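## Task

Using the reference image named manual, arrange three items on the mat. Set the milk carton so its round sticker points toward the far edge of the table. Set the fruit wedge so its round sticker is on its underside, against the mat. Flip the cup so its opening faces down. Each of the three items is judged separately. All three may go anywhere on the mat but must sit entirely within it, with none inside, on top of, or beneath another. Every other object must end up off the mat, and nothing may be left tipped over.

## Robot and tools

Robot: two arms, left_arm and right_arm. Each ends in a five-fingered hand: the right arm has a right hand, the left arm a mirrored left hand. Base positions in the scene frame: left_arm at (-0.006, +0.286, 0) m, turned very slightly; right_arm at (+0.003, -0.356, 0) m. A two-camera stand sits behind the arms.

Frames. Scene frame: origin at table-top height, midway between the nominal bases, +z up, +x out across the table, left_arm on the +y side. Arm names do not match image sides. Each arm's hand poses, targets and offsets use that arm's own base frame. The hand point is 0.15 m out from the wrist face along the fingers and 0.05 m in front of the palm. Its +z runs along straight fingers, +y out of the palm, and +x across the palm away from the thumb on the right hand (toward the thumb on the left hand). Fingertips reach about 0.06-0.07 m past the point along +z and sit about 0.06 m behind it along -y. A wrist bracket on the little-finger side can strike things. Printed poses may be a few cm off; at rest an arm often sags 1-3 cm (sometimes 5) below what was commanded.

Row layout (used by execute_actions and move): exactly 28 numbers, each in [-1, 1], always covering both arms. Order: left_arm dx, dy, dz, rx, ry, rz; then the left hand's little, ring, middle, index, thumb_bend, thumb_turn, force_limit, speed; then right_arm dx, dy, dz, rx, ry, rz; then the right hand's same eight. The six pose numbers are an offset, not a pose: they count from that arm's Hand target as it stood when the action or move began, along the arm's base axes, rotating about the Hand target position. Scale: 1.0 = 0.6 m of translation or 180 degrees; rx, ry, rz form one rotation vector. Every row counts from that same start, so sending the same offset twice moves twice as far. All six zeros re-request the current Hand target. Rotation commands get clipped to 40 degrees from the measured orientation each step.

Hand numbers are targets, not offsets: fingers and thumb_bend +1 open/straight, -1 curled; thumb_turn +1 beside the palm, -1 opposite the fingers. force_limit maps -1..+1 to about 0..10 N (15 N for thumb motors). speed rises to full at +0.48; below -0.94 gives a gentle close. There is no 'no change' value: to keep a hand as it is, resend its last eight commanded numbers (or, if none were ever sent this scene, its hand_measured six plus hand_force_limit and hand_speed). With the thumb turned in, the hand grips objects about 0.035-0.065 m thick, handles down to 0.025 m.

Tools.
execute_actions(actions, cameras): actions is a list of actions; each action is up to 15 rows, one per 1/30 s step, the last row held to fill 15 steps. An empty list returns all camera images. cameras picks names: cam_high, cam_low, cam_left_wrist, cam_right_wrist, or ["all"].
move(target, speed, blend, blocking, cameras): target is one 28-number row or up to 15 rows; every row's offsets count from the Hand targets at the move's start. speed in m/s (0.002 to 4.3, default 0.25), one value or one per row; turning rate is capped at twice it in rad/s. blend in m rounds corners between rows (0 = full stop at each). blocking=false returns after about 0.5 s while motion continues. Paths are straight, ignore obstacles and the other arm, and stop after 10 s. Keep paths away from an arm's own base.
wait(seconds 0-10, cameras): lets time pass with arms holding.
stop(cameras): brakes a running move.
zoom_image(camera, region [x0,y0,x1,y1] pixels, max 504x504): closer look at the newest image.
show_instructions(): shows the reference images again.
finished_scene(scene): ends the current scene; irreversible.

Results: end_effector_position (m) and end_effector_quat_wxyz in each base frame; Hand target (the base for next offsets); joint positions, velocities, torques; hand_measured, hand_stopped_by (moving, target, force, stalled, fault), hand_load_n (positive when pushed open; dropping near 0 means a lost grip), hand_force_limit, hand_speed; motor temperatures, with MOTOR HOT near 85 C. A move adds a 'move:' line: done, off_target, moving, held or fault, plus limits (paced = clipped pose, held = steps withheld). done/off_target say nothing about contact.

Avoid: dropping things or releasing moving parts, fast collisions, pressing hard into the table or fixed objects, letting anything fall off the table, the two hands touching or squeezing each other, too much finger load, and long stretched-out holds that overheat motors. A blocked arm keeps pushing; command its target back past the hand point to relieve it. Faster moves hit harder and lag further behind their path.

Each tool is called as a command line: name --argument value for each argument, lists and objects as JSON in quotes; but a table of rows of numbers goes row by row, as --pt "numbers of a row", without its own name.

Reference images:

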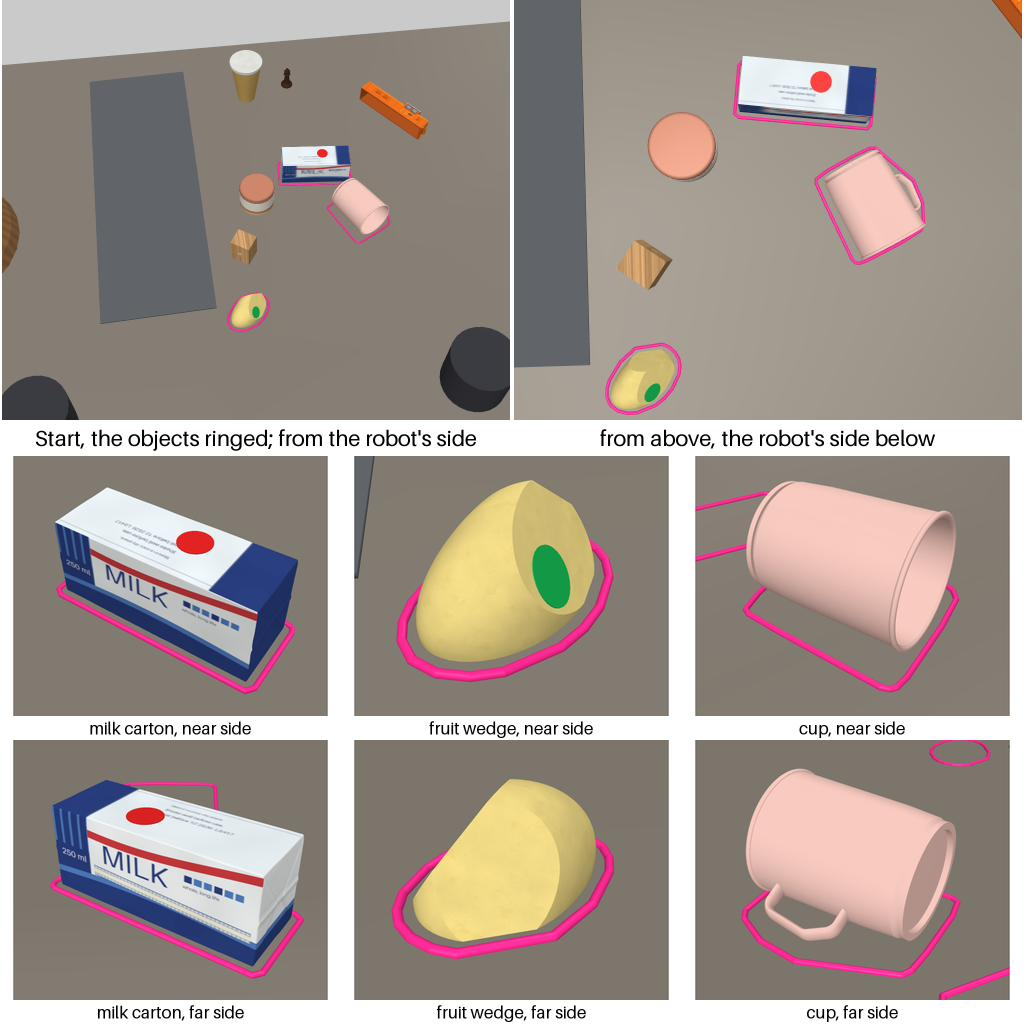

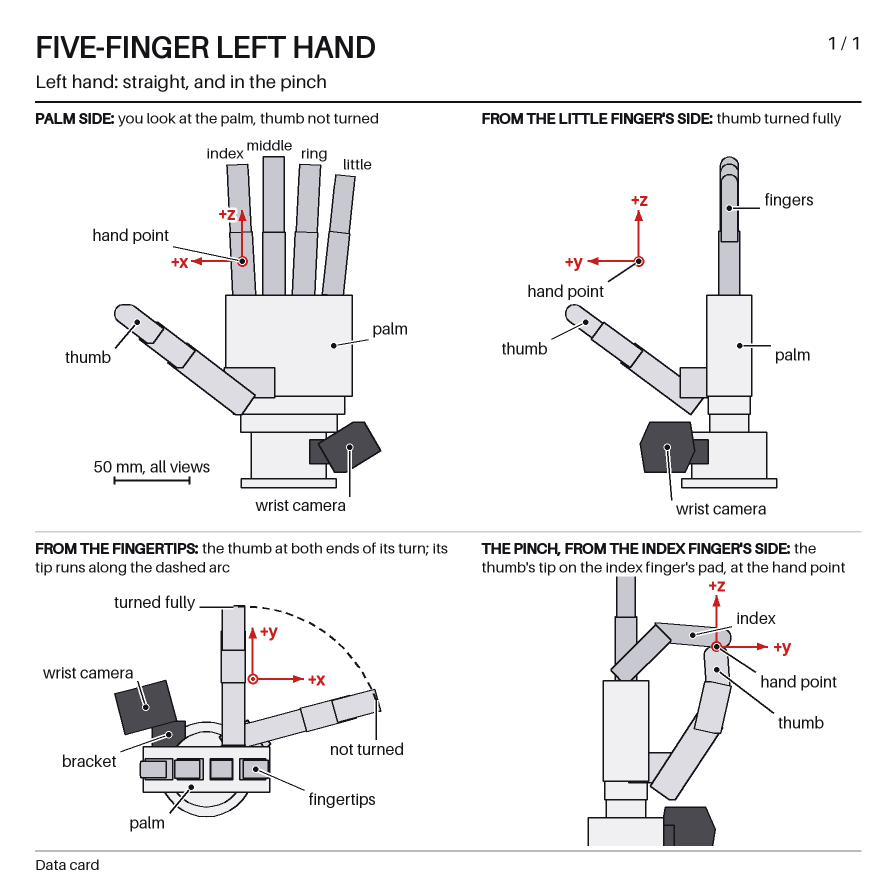

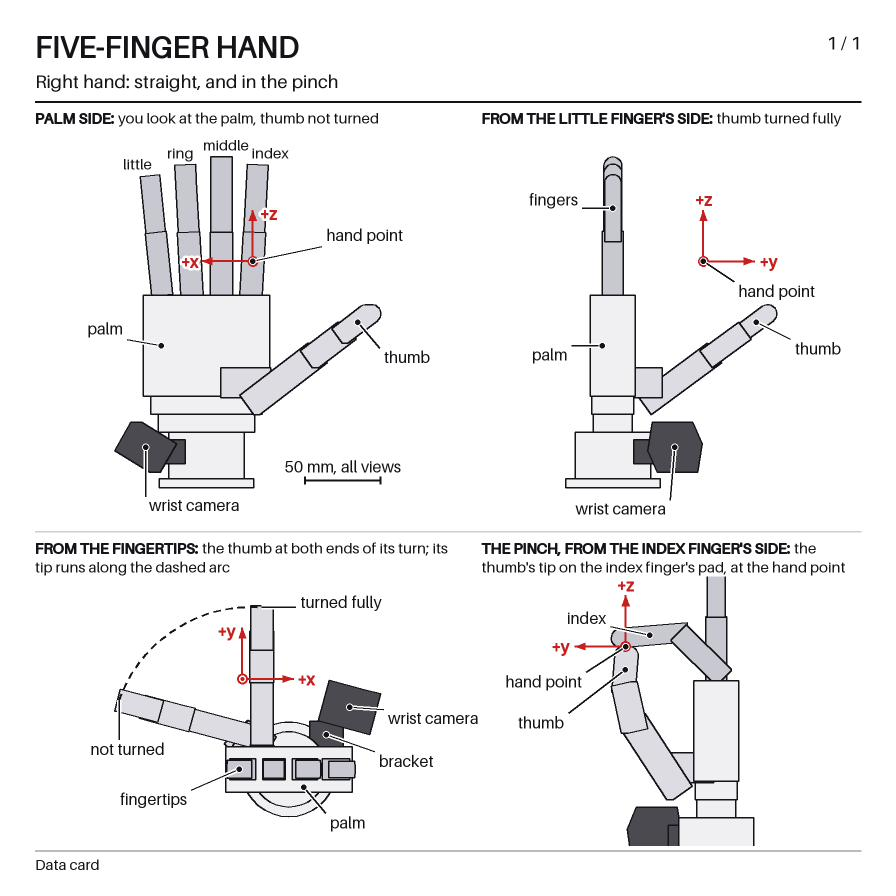

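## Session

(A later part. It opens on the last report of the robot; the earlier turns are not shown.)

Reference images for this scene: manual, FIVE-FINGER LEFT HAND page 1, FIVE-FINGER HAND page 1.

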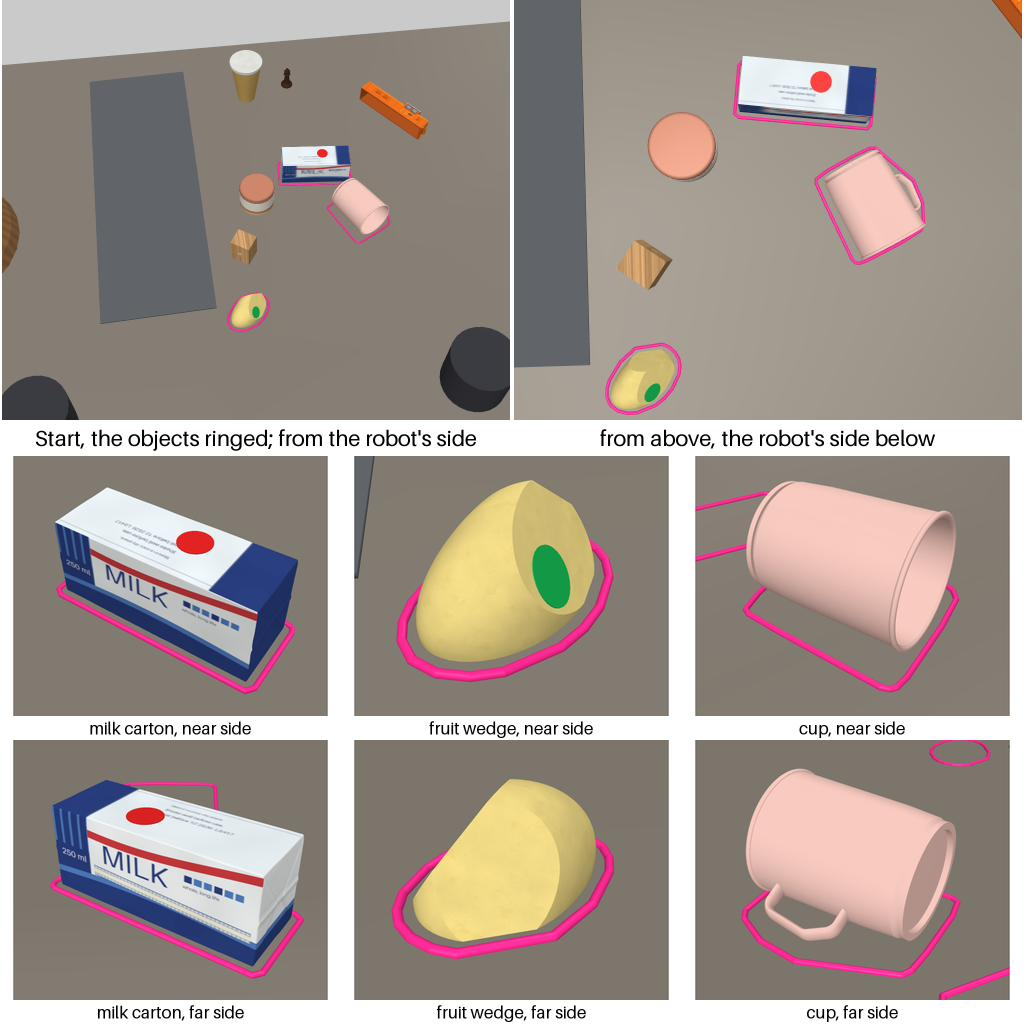

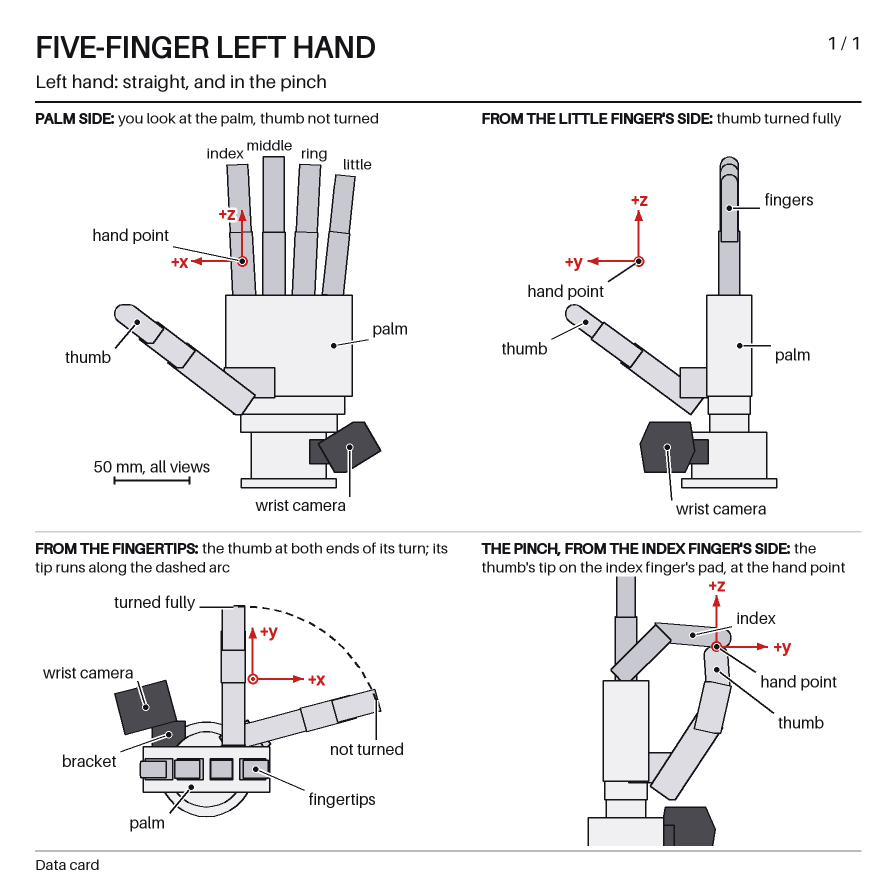

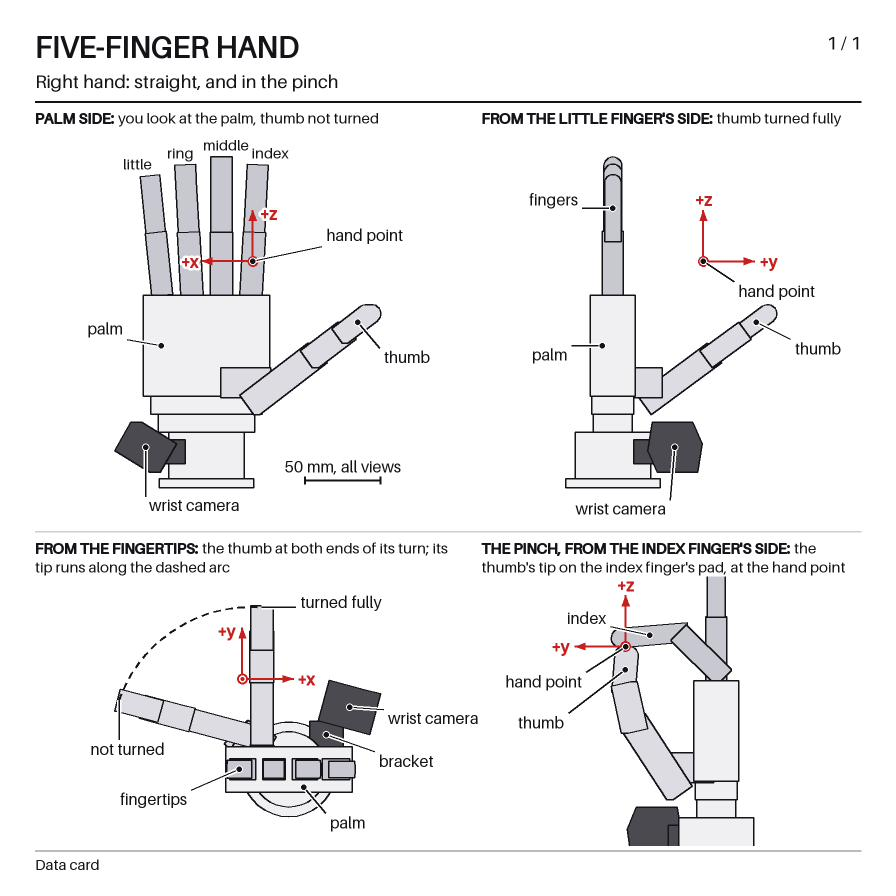

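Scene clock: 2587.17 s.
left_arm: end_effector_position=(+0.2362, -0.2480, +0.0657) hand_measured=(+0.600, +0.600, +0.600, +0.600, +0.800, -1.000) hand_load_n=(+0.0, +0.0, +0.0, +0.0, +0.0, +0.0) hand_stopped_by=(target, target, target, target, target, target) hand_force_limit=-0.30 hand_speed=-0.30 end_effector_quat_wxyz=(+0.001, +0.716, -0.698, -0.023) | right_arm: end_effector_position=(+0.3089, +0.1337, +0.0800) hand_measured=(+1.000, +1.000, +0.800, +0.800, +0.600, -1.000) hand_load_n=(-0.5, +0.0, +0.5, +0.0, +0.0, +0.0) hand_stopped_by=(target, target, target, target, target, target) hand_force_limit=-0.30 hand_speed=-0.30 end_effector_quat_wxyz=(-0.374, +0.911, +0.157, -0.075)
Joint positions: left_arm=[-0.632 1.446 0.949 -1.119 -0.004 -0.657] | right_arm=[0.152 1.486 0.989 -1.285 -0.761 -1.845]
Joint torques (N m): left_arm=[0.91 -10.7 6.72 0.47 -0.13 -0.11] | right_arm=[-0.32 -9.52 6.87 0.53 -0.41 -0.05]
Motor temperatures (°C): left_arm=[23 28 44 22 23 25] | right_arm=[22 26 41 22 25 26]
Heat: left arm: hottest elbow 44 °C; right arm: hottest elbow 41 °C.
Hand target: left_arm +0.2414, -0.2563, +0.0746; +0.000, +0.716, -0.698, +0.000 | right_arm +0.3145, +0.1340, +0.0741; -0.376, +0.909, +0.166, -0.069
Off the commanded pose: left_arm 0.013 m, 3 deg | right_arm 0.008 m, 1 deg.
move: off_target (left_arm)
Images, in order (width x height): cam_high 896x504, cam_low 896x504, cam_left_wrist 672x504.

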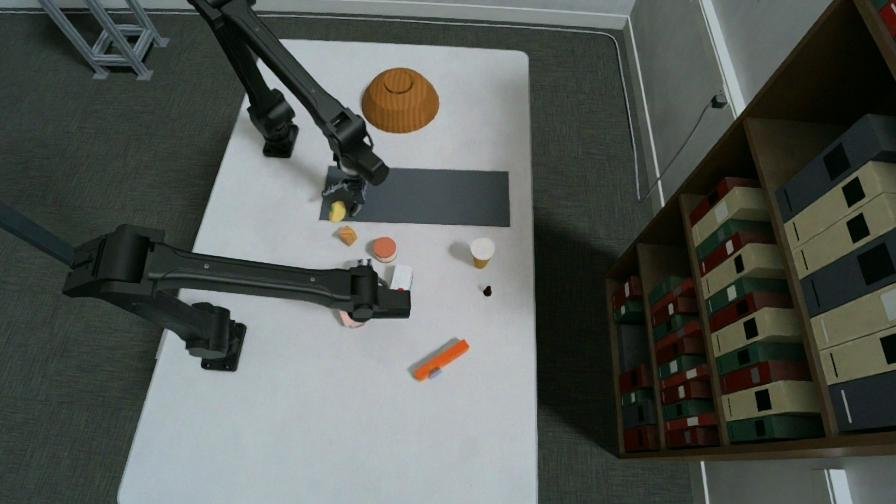

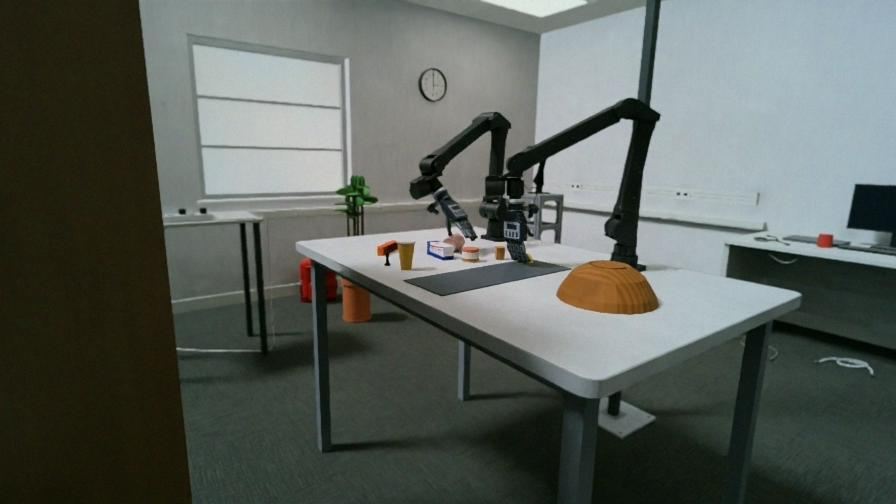

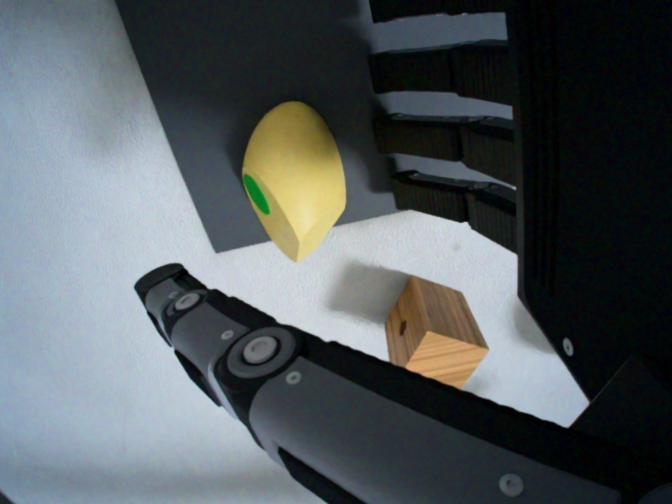

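move --target '[0,0,0,0,0,0,0.6,0.6,0.2,0.2,0.8,-1,-0.6,-0.8,0,0,0,0,0,0,1,1,0.8,0.8,0.6,-1,-0.3,-0.3]' --speed 0.1 --cameras '["cam_high","cam_left_wrist","cam_low"]'

zoom_image --camera "cam_high" --region '[300, 150, 400, 250]'

zoom_image --camera "cam_low" --region '[440, 200, 580, 300]'

Scene clock: 2614.37 s.
left_arm: end_effector_position=(+0.2363, -0.2482, +0.0657) hand_measured=(+0.600, +0.600, +0.200, +0.200, +0.800, -1.000) hand_load_n=(+0.0, +0.0, +0.0, +0.0, +0.0, +0.0) hand_stopped_by=(target, target, target, target, target, target) hand_force_limit=-0.60 hand_speed=-0.80 end_effector_quat_wxyz=(+0.001, +0.717, -0.697, -0.023) | right_arm: end_effector_position=(+0.3089, +0.1337, +0.0800) hand_measured=(+1.000, +1.000, +0.800, +0.800, +0.600, -1.000) hand_load_n=(+0.0, +0.0, +0.0, +0.0, +0.0, +0.5) hand_stopped_by=(target, target, target, target, target, target) hand_force_limit=-0.30 hand_speed=-0.30 end_effector_quat_wxyz=(-0.374, +0.911, +0.157, -0.075)
Joint positions: left_arm=[-0.632 1.446 0.949 -1.119 -0.004 -0.66] | right_arm=[0.152 1.486 0.989 -1.285 -0.761 -1.845]
Joint torques (N m): left_arm=[0.85 -10.7 6.72 0.47 -0.12 -0.11] | right_arm=[-0.38 -9.47 6.93 0.53 -0.41 -0.06]
Heat: left arm: hottest elbow 42 °C; right arm: hottest elbow 40 °C.
Hand target: left_arm +0.2414, -0.2563, +0.0746; +0.000, +0.716, -0.698, +0.000 | right_arm +0.3145, +0.1340, +0.0741; -0.376, +0.909, +0.166, -0.069
Off the commanded pose: left_arm 0.013 m, 3 deg | right_arm 0.008 m, 1 deg.
move: off_target (left_arm)
Images, in order (width x height): cam_high 896x504, cam_low 896x504, cam_left_wrist 672x504.

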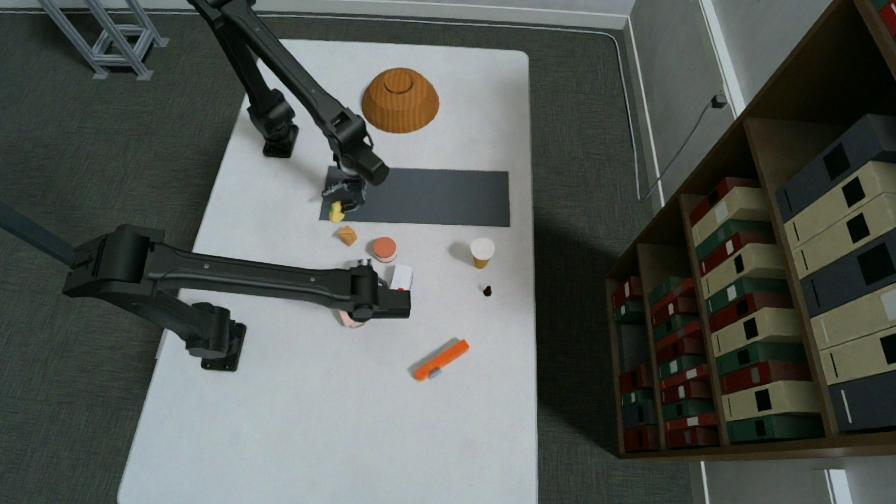

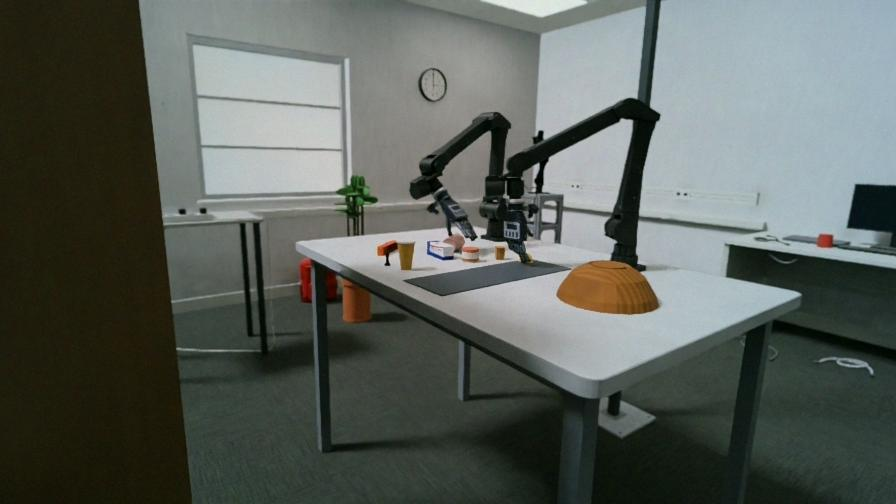

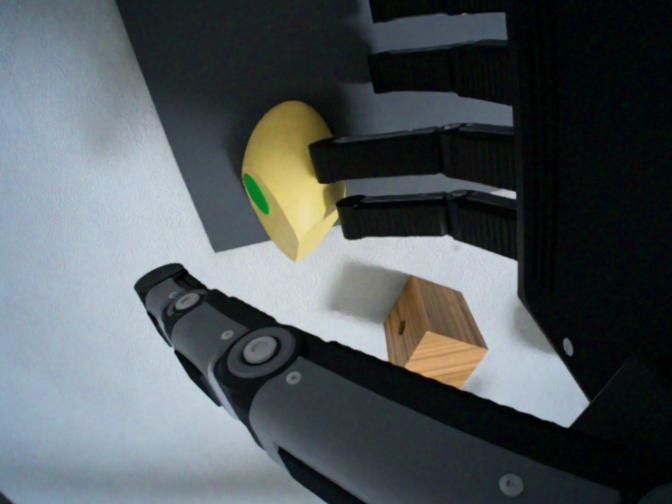

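Scaled by 5.040 from the camera's 896x504 image, which has a finer 1280x720 frame.

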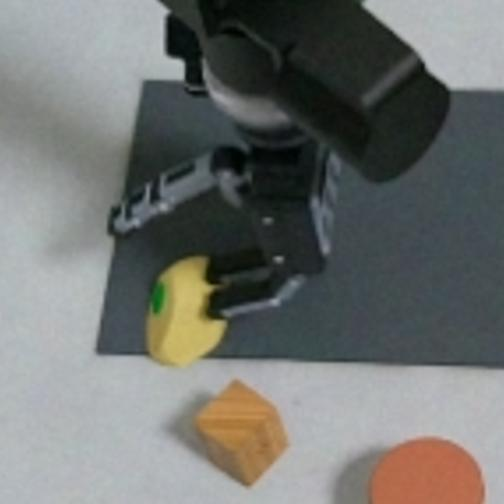

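Scaled by 3.600 from the camera's 896x504 image, which has a finer 1280x720 frame.

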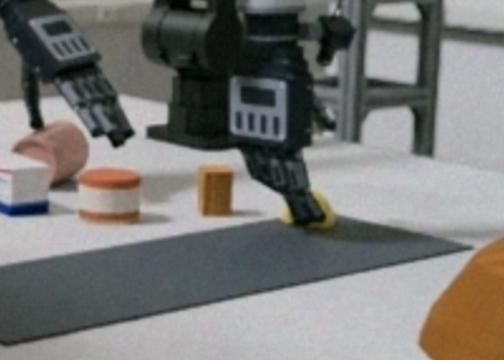

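move --pt "0 0 0 0 0 0 0.6 0.6 0.6 0.6 0.8 -1 -0.6 -0.3 0 0 0 0 0 0 1 1 0.8 0.8 0.6 -1 -0.3 -0.3" --pt "-0.021 0 0 0 0 0 0.6 0.6 0.6 0.6 0.8 -1 -0.6 -0.3 0 0 0 0 0 0 1 1 0.8 0.8 0.6 -1 -0.3 -0.3" --speed 0.1 --cameras '["cam_high","cam_left_wrist"]'

zoom_image --camera "cam_high" --region '[300, 150, 400, 250]'

Scene clock: 2626.53 s.
left_arm: end_effector_position=(+0.2254, -0.2462, +0.0660) hand_measured=(+0.600, +0.600, +0.600, +0.600, +0.800, -1.000) hand_load_n=(+0.0, +0.0, +0.0, +0.0, +0.0, +0.0) hand_stopped_by=(target, target, target, target, target, target) hand_force_limit=-0.60 hand_speed=-0.30 end_effector_quat_wxyz=(+0.001, +0.715, -0.698, -0.022) | right_arm: end_effector_position=(+0.3089, +0.1337, +0.0800) hand_measured=(+1.000, +1.000, +0.800, +0.800, +0.600, -1.000) hand_load_n=(+0.0, +0.0, +0.0, +0.0, +0.0, +0.5) hand_stopped_by=(target, target, target, target, target, target) hand_force_limit=-0.30 hand_speed=-0.30 end_effector_quat_wxyz=(-0.374, +0.911, +0.157, -0.075)
Joint positions: left_arm=[-0.645 1.42 0.923 -1.117 -0.004 -0.669] | right_arm=[0.152 1.486 0.989 -1.285 -0.761 -1.845]
Joint torques (N m): left_arm=[0.32 -10.29 6.69 0.47 -0.11 -0.18] | right_arm=[-0.26 -9.58 6.89 0.51 -0.42 -0.05]
Heat: left arm: hottest elbow 42 °C; right arm: hottest elbow 40 °C.
Hand target: left_arm +0.2288, -0.2563, +0.0746; +0.000, +0.716, -0.698, +0.000 | right_arm +0.3145, +0.1340, +0.0741; -0.376, +0.909, +0.166, -0.069
Off the commanded pose: left_arm 0.014 m, 3 deg | right_arm 0.008 m, 1 deg.
move: off_target (left_arm)
Images, in order (width x height): cam_high 896x504, cam_left_wrist 672x504.

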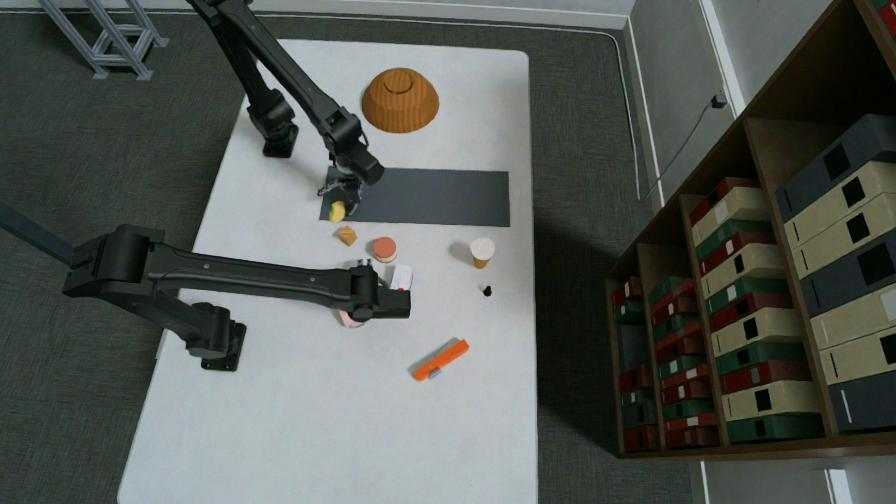

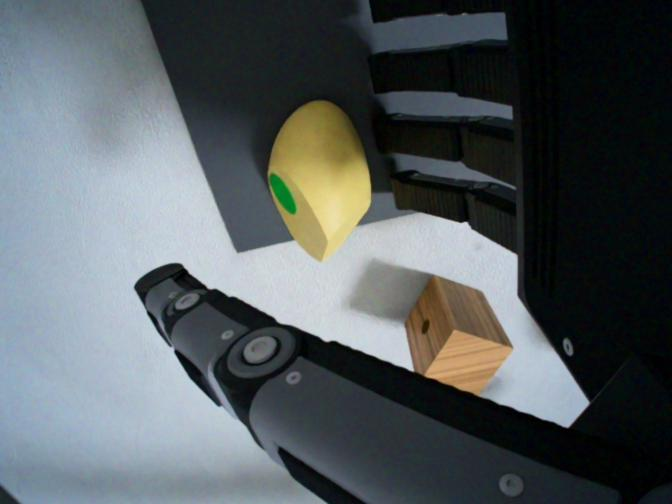

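Scaled by 5.040 from the camera's 896x504 image, which has a finer 1280x720 frame.

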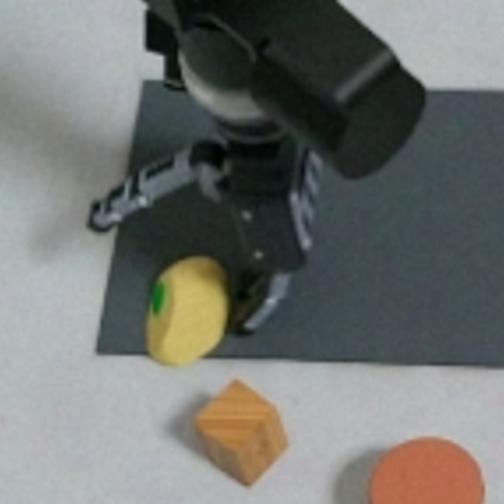

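move --target '[0,0,0,0,0,0,0.6,0.6,0.2,0.2,0.8,-1,-0.6,-0.8,0,0,0,0,0,0,1,1,0.8,0.8,0.6,-1,-0.3,-0.3]' --speed 0.1 --cameras '["cam_high","cam_left_wrist"]'

zoom_image --camera "cam_high" --region '[300, 150, 400, 250]'

Scene clock: 2634.03 s.
left_arm: end_effector_position=(+0.2256, -0.2465, +0.0660) hand_measured=(+0.600, +0.600, +0.200, +0.200, +0.800, -1.000) hand_load_n=(+0.0, +0.0, +0.0, +0.0, +0.0, +0.0) hand_stopped_by=(target, target, target, target, target, target) hand_force_limit=-0.60 hand_speed=-0.80 end_effector_quat_wxyz=(+0.001, +0.717, -0.697, -0.022) | right_arm: end_effector_position=(+0.3089, +0.1337, +0.0800) hand_measured=(+1.000, +1.000, +0.800, +0.800, +0.600, -1.000) hand_load_n=(+0.0, +0.0, +0.0, +0.0, +0.0, +0.5) hand_stopped_by=(target, target, target, target, target, target) hand_force_limit=-0.30 hand_speed=-0.30 end_effector_quat_wxyz=(-0.374, +0.911, +0.157, -0.075)
Joint positions: left_arm=[-0.645 1.42 0.923 -1.117 -0.004 -0.674] | right_arm=[0.152 1.486 0.989 -1.285 -0.761 -1.845]
Joint torques (N m): left_arm=[0.32 -10.23 6.69 0.46 -0.11 -0.17] | right_arm=[-0.21 -9.52 6.86 0.51 -0.42 -0.05]
Heat: left arm: hottest elbow 42 °C; right arm: hottest elbow 40 °C.
Hand target: left_arm +0.2288, -0.2563, +0.0746; +0.000, +0.716, -0.698, +0.000 | right_arm +0.3145, +0.1340, +0.0741; -0.376, +0.909, +0.166, -0.069
Off the commanded pose: left_arm 0.013 m, 3 deg | right_arm 0.008 m, 1 deg.
move: off_target (left_arm)
Images, in order (width x height): cam_high 896x504, cam_left_wrist 672x504.

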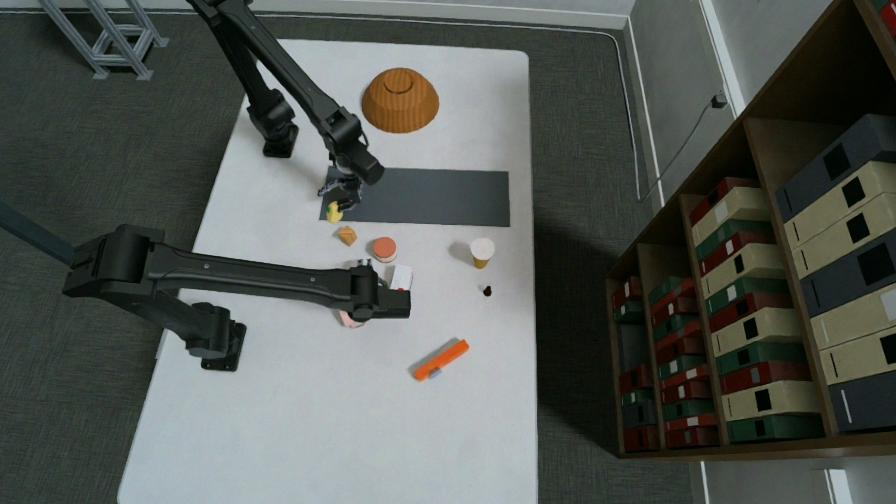

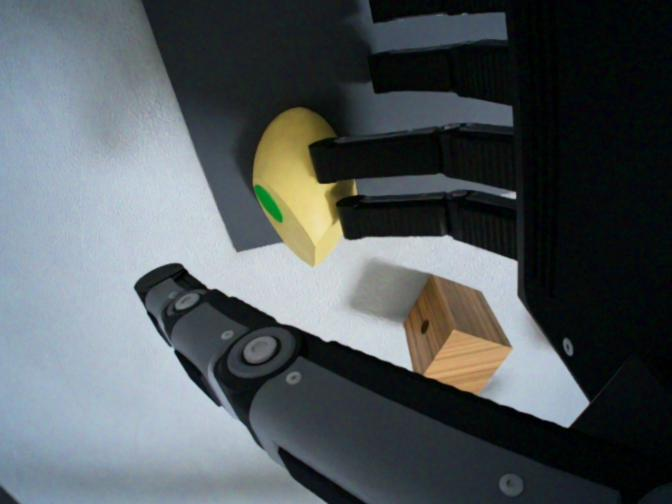

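Scaled by 5.040 from the camera's 896x504 image, which has a finer 1280x720 frame.

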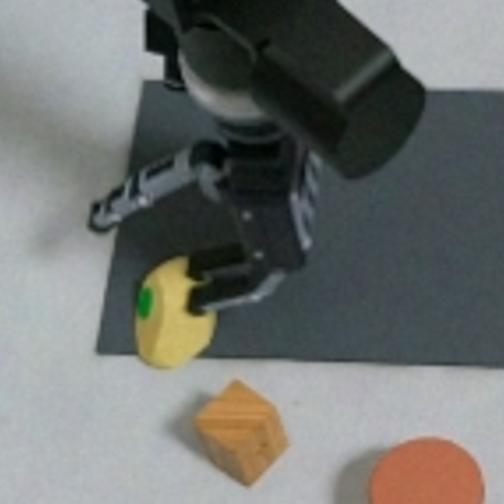

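move --pt "0 0 0.2 0 0 0 0.6 0.6 0.2 0.2 0.8 -1 -0.6 -0.8 0 0 0 0 0 0 1 1 0.8 0.8 0.6 -1 -0.3 -0.3" --pt "0.001 -0.0128 0.1007 -0.0088 -0.25 -0.0366 1 1 0.25 0.25 1 -1 -0.3 -0.3 0 0 0 0 0 0 1 1 0.8 0.8 0.6 -1 -0.3 -0.3" --speed 0.25 --blend '[0.03,0]' --cameras '["cam_high","cam_left_wrist"]'

zoom_image --camera "cam_high" --region '[300, 150, 400, 250]'

zoom_image --camera "cam_left_wrist" --region '[130, 70, 410, 320]'

Scene clock: 2947.67 s.
left_arm: end_effector_position=(+0.2274, -0.2550, +0.1234) hand_measured=(+1.000, +1.000, +0.250, +0.250, +1.000, -1.000) hand_load_n=(+0.0, +0.0, +0.0, +0.0, +0.0, +0.0) hand_stopped_by=(target, target, target, target, target, target) hand_force_limit=-0.30 hand_speed=-0.30 end_effector_quat_wxyz=(+0.258, -0.625, +0.689, -0.261) | right_arm: end_effector_position=(+0.3089, +0.1337, +0.0800) hand_measured=(+1.000, +1.000, +0.800, +0.800, +0.600, -1.000) hand_load_n=(+0.0, +0.0, +0.0, +0.0, +0.0, +0.5) hand_stopped_by=(target, target, target, target, target, target) hand_force_limit=-0.30 hand_speed=-0.30 end_effector_quat_wxyz=(-0.374, +0.911, +0.157, -0.075)
Joint positions: left_arm=[-1.003 0.963 0.676 -0.784 -0.589 -0.751] | right_arm=[0.152 1.486 0.989 -1.285 -0.761 -1.845]
Joint torques (N m): left_arm=[0.26 -4.95 8.09 1.72 -0.73 -0.1] | right_arm=[-0.21 -9.52 6.87 0.54 -0.42 -0.05]
Motor temperatures (°C): left_arm=[23 28 39 22 23 25] | right_arm=[22 26 38 22 25 26]
Heat: left arm: hottest elbow 39 °C; right arm: hottest elbow 38 °C.
Hand target: left_arm +0.2294, -0.2640, +0.1351; +0.257, -0.621, +0.684, -0.284 | right_arm +0.3145, +0.1340, +0.0741; -0.376, +0.909, +0.166, -0.069
Off the commanded pose: left_arm 0.015 m, 3 deg | right_arm 0.008 m, 1 deg.
move: off_target (left_arm); target 2's new numbers were sent with left_arm's hand 0.015 m and 3 deg from that target
Images, in order (width x height): cam_high 896x504, cam_left_wrist 672x504.

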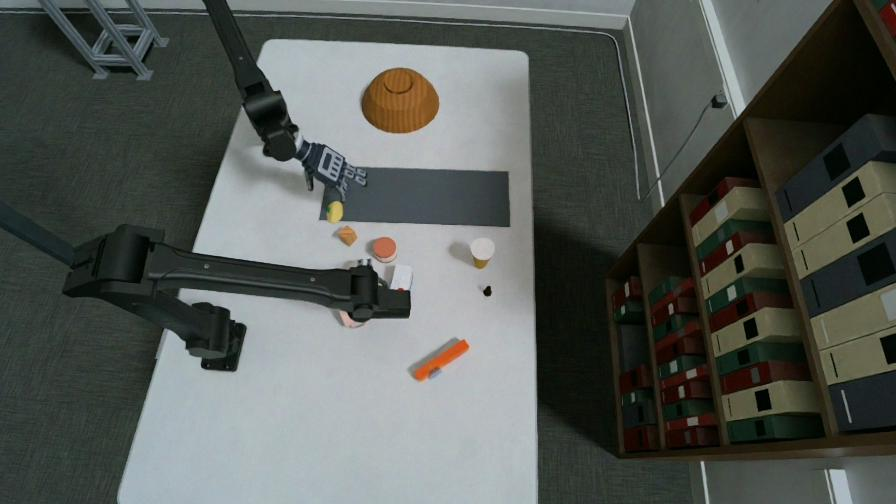

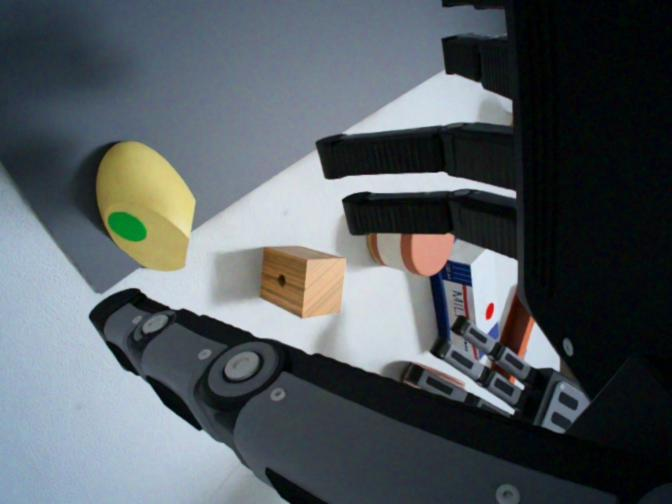

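Scaled by 5.040 from the camera's 896x504 image, which has a finer 1280x720 frame.

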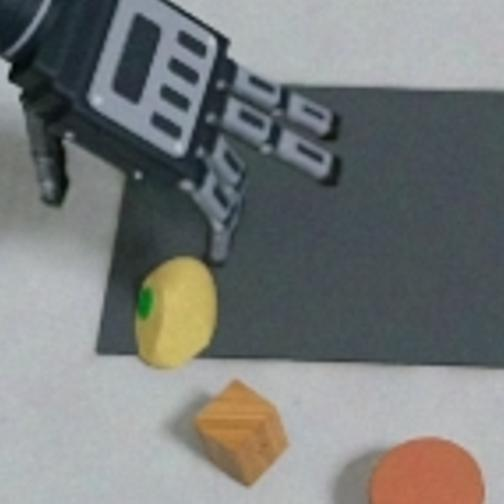

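Scaled by 1.800 from the camera's 672x504 image, which has a finer 960x720 frame.

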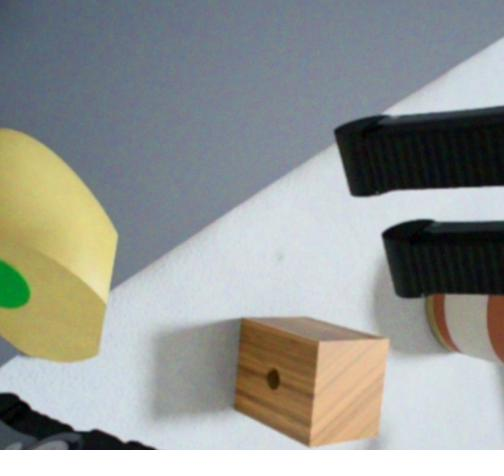

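move --target '[0,0,-0.15,0,0,0,1,1,0.25,0.25,1,-1,-0.3,-0.3,0,0,0,0,0,0,1,1,0.8,0.8,0.6,-1,-0.3,-0.3]' --speed 0.15 --cameras '["cam_high","cam_left_wrist"]'

zoom_image --camera "cam_high" --region '[300, 150, 400, 250]'

Scene clock: 2964.00 s.
left_arm: end_effector_position=(+0.2263, -0.2541, +0.0386) hand_measured=(+1.000, +1.000, +0.250, +0.250, +1.000, -1.000) hand_load_n=(+0.0, -0.5, +0.0, +0.0, +0.0, +0.0) hand_stopped_by=(target, target, target, target, target, target) hand_force_limit=-0.30 hand_speed=-0.30 end_effector_quat_wxyz=(+0.257, -0.625, +0.687, -0.268) | right_arm: end_effector_position=(+0.3089, +0.1337, +0.0800) hand_measured=(+1.000, +1.000, +0.800, +0.800, +0.600, -1.000) hand_load_n=(+0.0, +0.0, +0.0, +0.0, +0.0, +0.5) hand_stopped_by=(target, target, target, target, target, target) hand_force_limit=-0.30 hand_speed=-0.30 end_effector_quat_wxyz=(-0.374, +0.911, +0.157, -0.075)
Joint positions: left_arm=[-1.004 1.083 0.497 -0.47 -0.589 -0.751] | right_arm=[0.152 1.486 0.989 -1.285 -0.761 -1.845]
Joint torques (N m): left_arm=[0.44 -4.01 7.3 1.73 -0.71 -0.1] | right_arm=[-0.21 -9.52 6.89 0.55 -0.42 -0.06]
Heat: left arm: hottest elbow 39 °C; right arm: hottest elbow 38 °C.
Hand target: left_arm +0.2294, -0.2640, +0.0451; +0.257, -0.621, +0.684, -0.284 | right_arm +0.3145, +0.1340, +0.0741; -0.376, +0.909, +0.166, -0.069
Off the commanded pose: left_arm 0.012 m, 2 deg | right_arm 0.008 m, 1 deg.
move: off_target (left_arm)
Images, in order (width x height): cam_high 896x504, cam_left_wrist 672x504.

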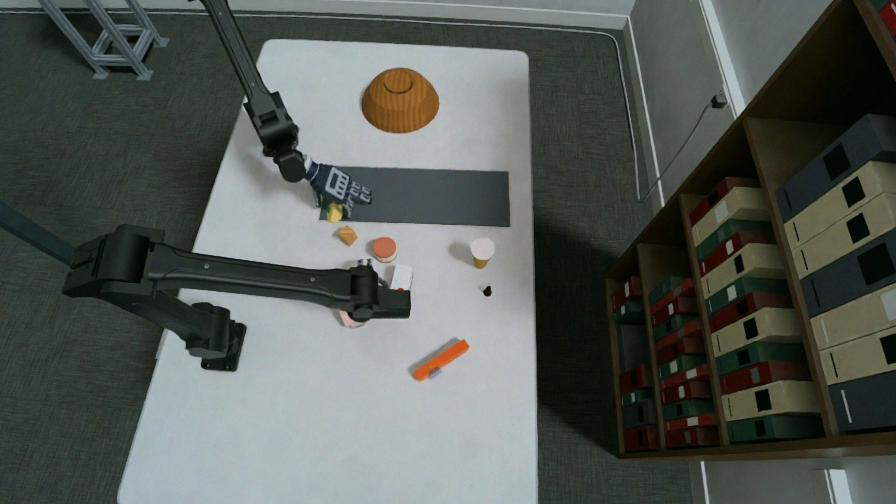

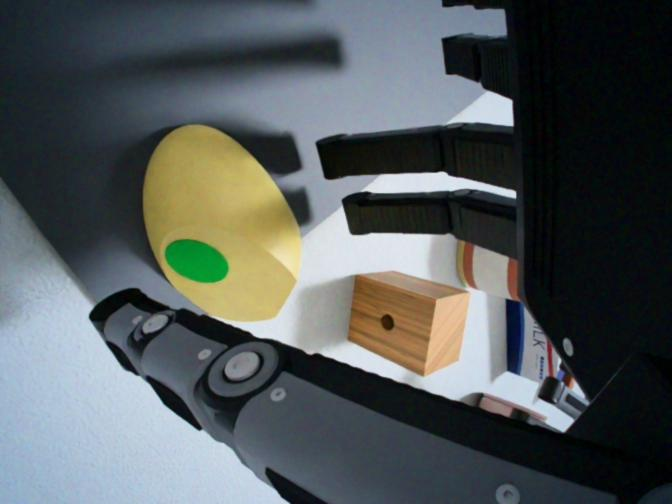

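Scaled by 5.040 from the camera's 896x504 image, which has a finer 1280x720 frame.

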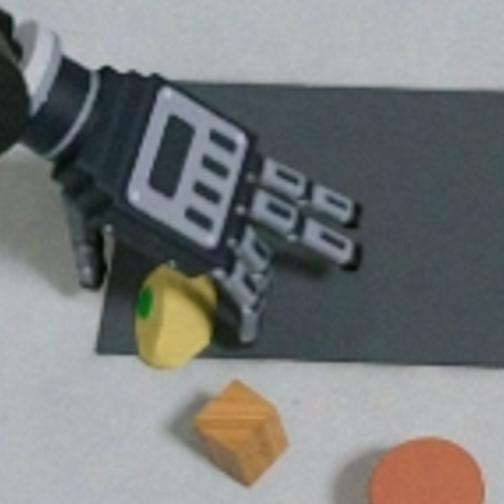

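move --pt "0 -0.004 -0.02 0 0 0 1 1 0.25 0.25 1 -1 -0.3 -0.3 0 0 0 0 0 0 1 1 0.8 0.8 0.6 -1 -0.3 -0.3" --pt "0 -0.004 -0.02 0 0 0 1 1 0.1 0.1 0.65 -1 -0.5 -0.75 0 0 0 0 0 0 1 1 0.8 0.8 0.6 -1 -0.3 -0.3" --speed 0.1 --cameras '["cam_high","cam_left_wrist"]'

zoom_image --camera "cam_left_wrist" --region '[50, 80, 350, 340]'

zoom_image --camera "cam_high" --region '[300, 150, 400, 250]'

Scene clock: 2993.03 s.
left_arm: end_effector_position=(+0.2277, -0.2571, +0.0280) hand_measured=(+1.000, +1.000, +0.100, +0.100, +0.650, -1.000) hand_load_n=(+0.0, +0.0, +0.0, +0.0, +0.0, +0.0) hand_stopped_by=(target, target, target, target, target, target) hand_force_limit=-0.50 hand_speed=-0.75 end_effector_quat_wxyz=(+0.259, -0.623, +0.687, -0.269) | right_arm: end_effector_position=(+0.3089, +0.1337, +0.0800) hand_measured=(+1.000, +1.000, +0.800, +0.800, +0.600, -1.000) hand_load_n=(+0.0, +0.0, +0.0, +0.0, +0.0, +0.0) hand_stopped_by=(target, target, target, target, target, target) hand_force_limit=-0.30 hand_speed=-0.30 end_effector_quat_wxyz=(-0.374, +0.911, +0.157, -0.075)
Joint positions: left_arm=[-1.009 1.12 0.486 -0.422 -0.595 -0.751] | right_arm=[0.152 1.486 0.989 -1.285 -0.761 -1.845]
Joint torques (N m): left_arm=[0.38 -4.37 6.89 1.74 -0.61 -0.13] | right_arm=[-0.21 -9.52 6.9 0.53 -0.42 -0.05]
Heat: left arm: hottest elbow 39 °C; right arm: hottest elbow 37 °C.
Hand target: left_arm +0.2294, -0.2664, +0.0331; +0.257, -0.621, +0.684, -0.284 | right_arm +0.3145, +0.1340, +0.0741; -0.376, +0.909, +0.166, -0.069
Off the commanded pose: left_arm 0.011 m, 2 deg | right_arm 0.008 m, 1 deg.
move: off_target (left_arm); target 2's new numbers were sent with left_arm's hand 0.011 m and 2 deg from that target
Images, in order (width x height): cam_high 896x504, cam_left_wrist 672x504.

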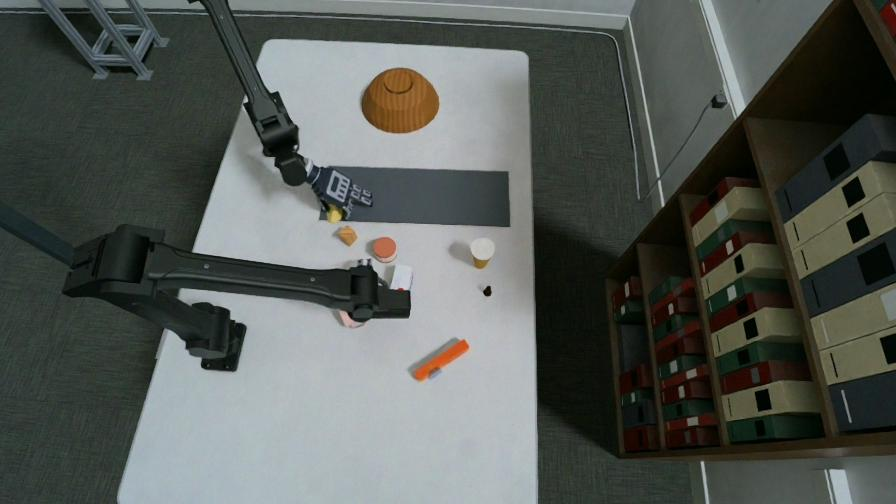

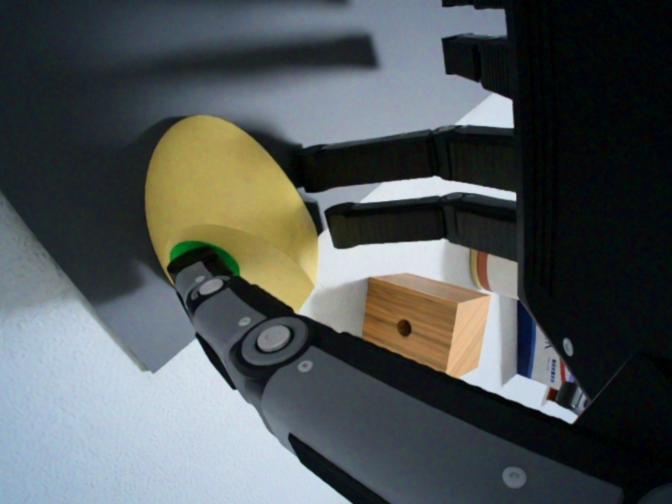

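Scaled by 1.680 from the camera's 672x504 image, which has a finer 960x720 frame.

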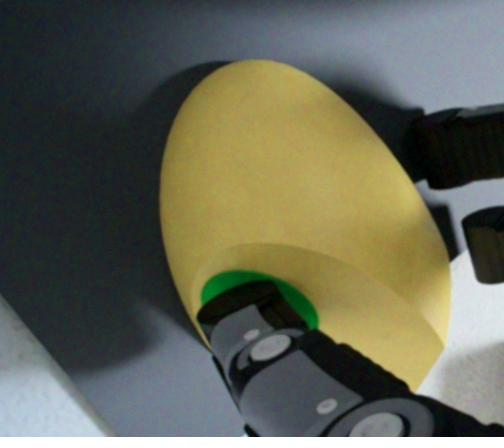

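Scaled by 5.040 from the camera's 896x504 image, which has a finer 1280x720 frame.

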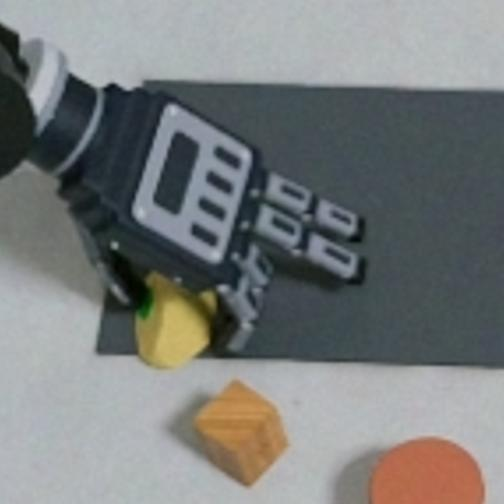

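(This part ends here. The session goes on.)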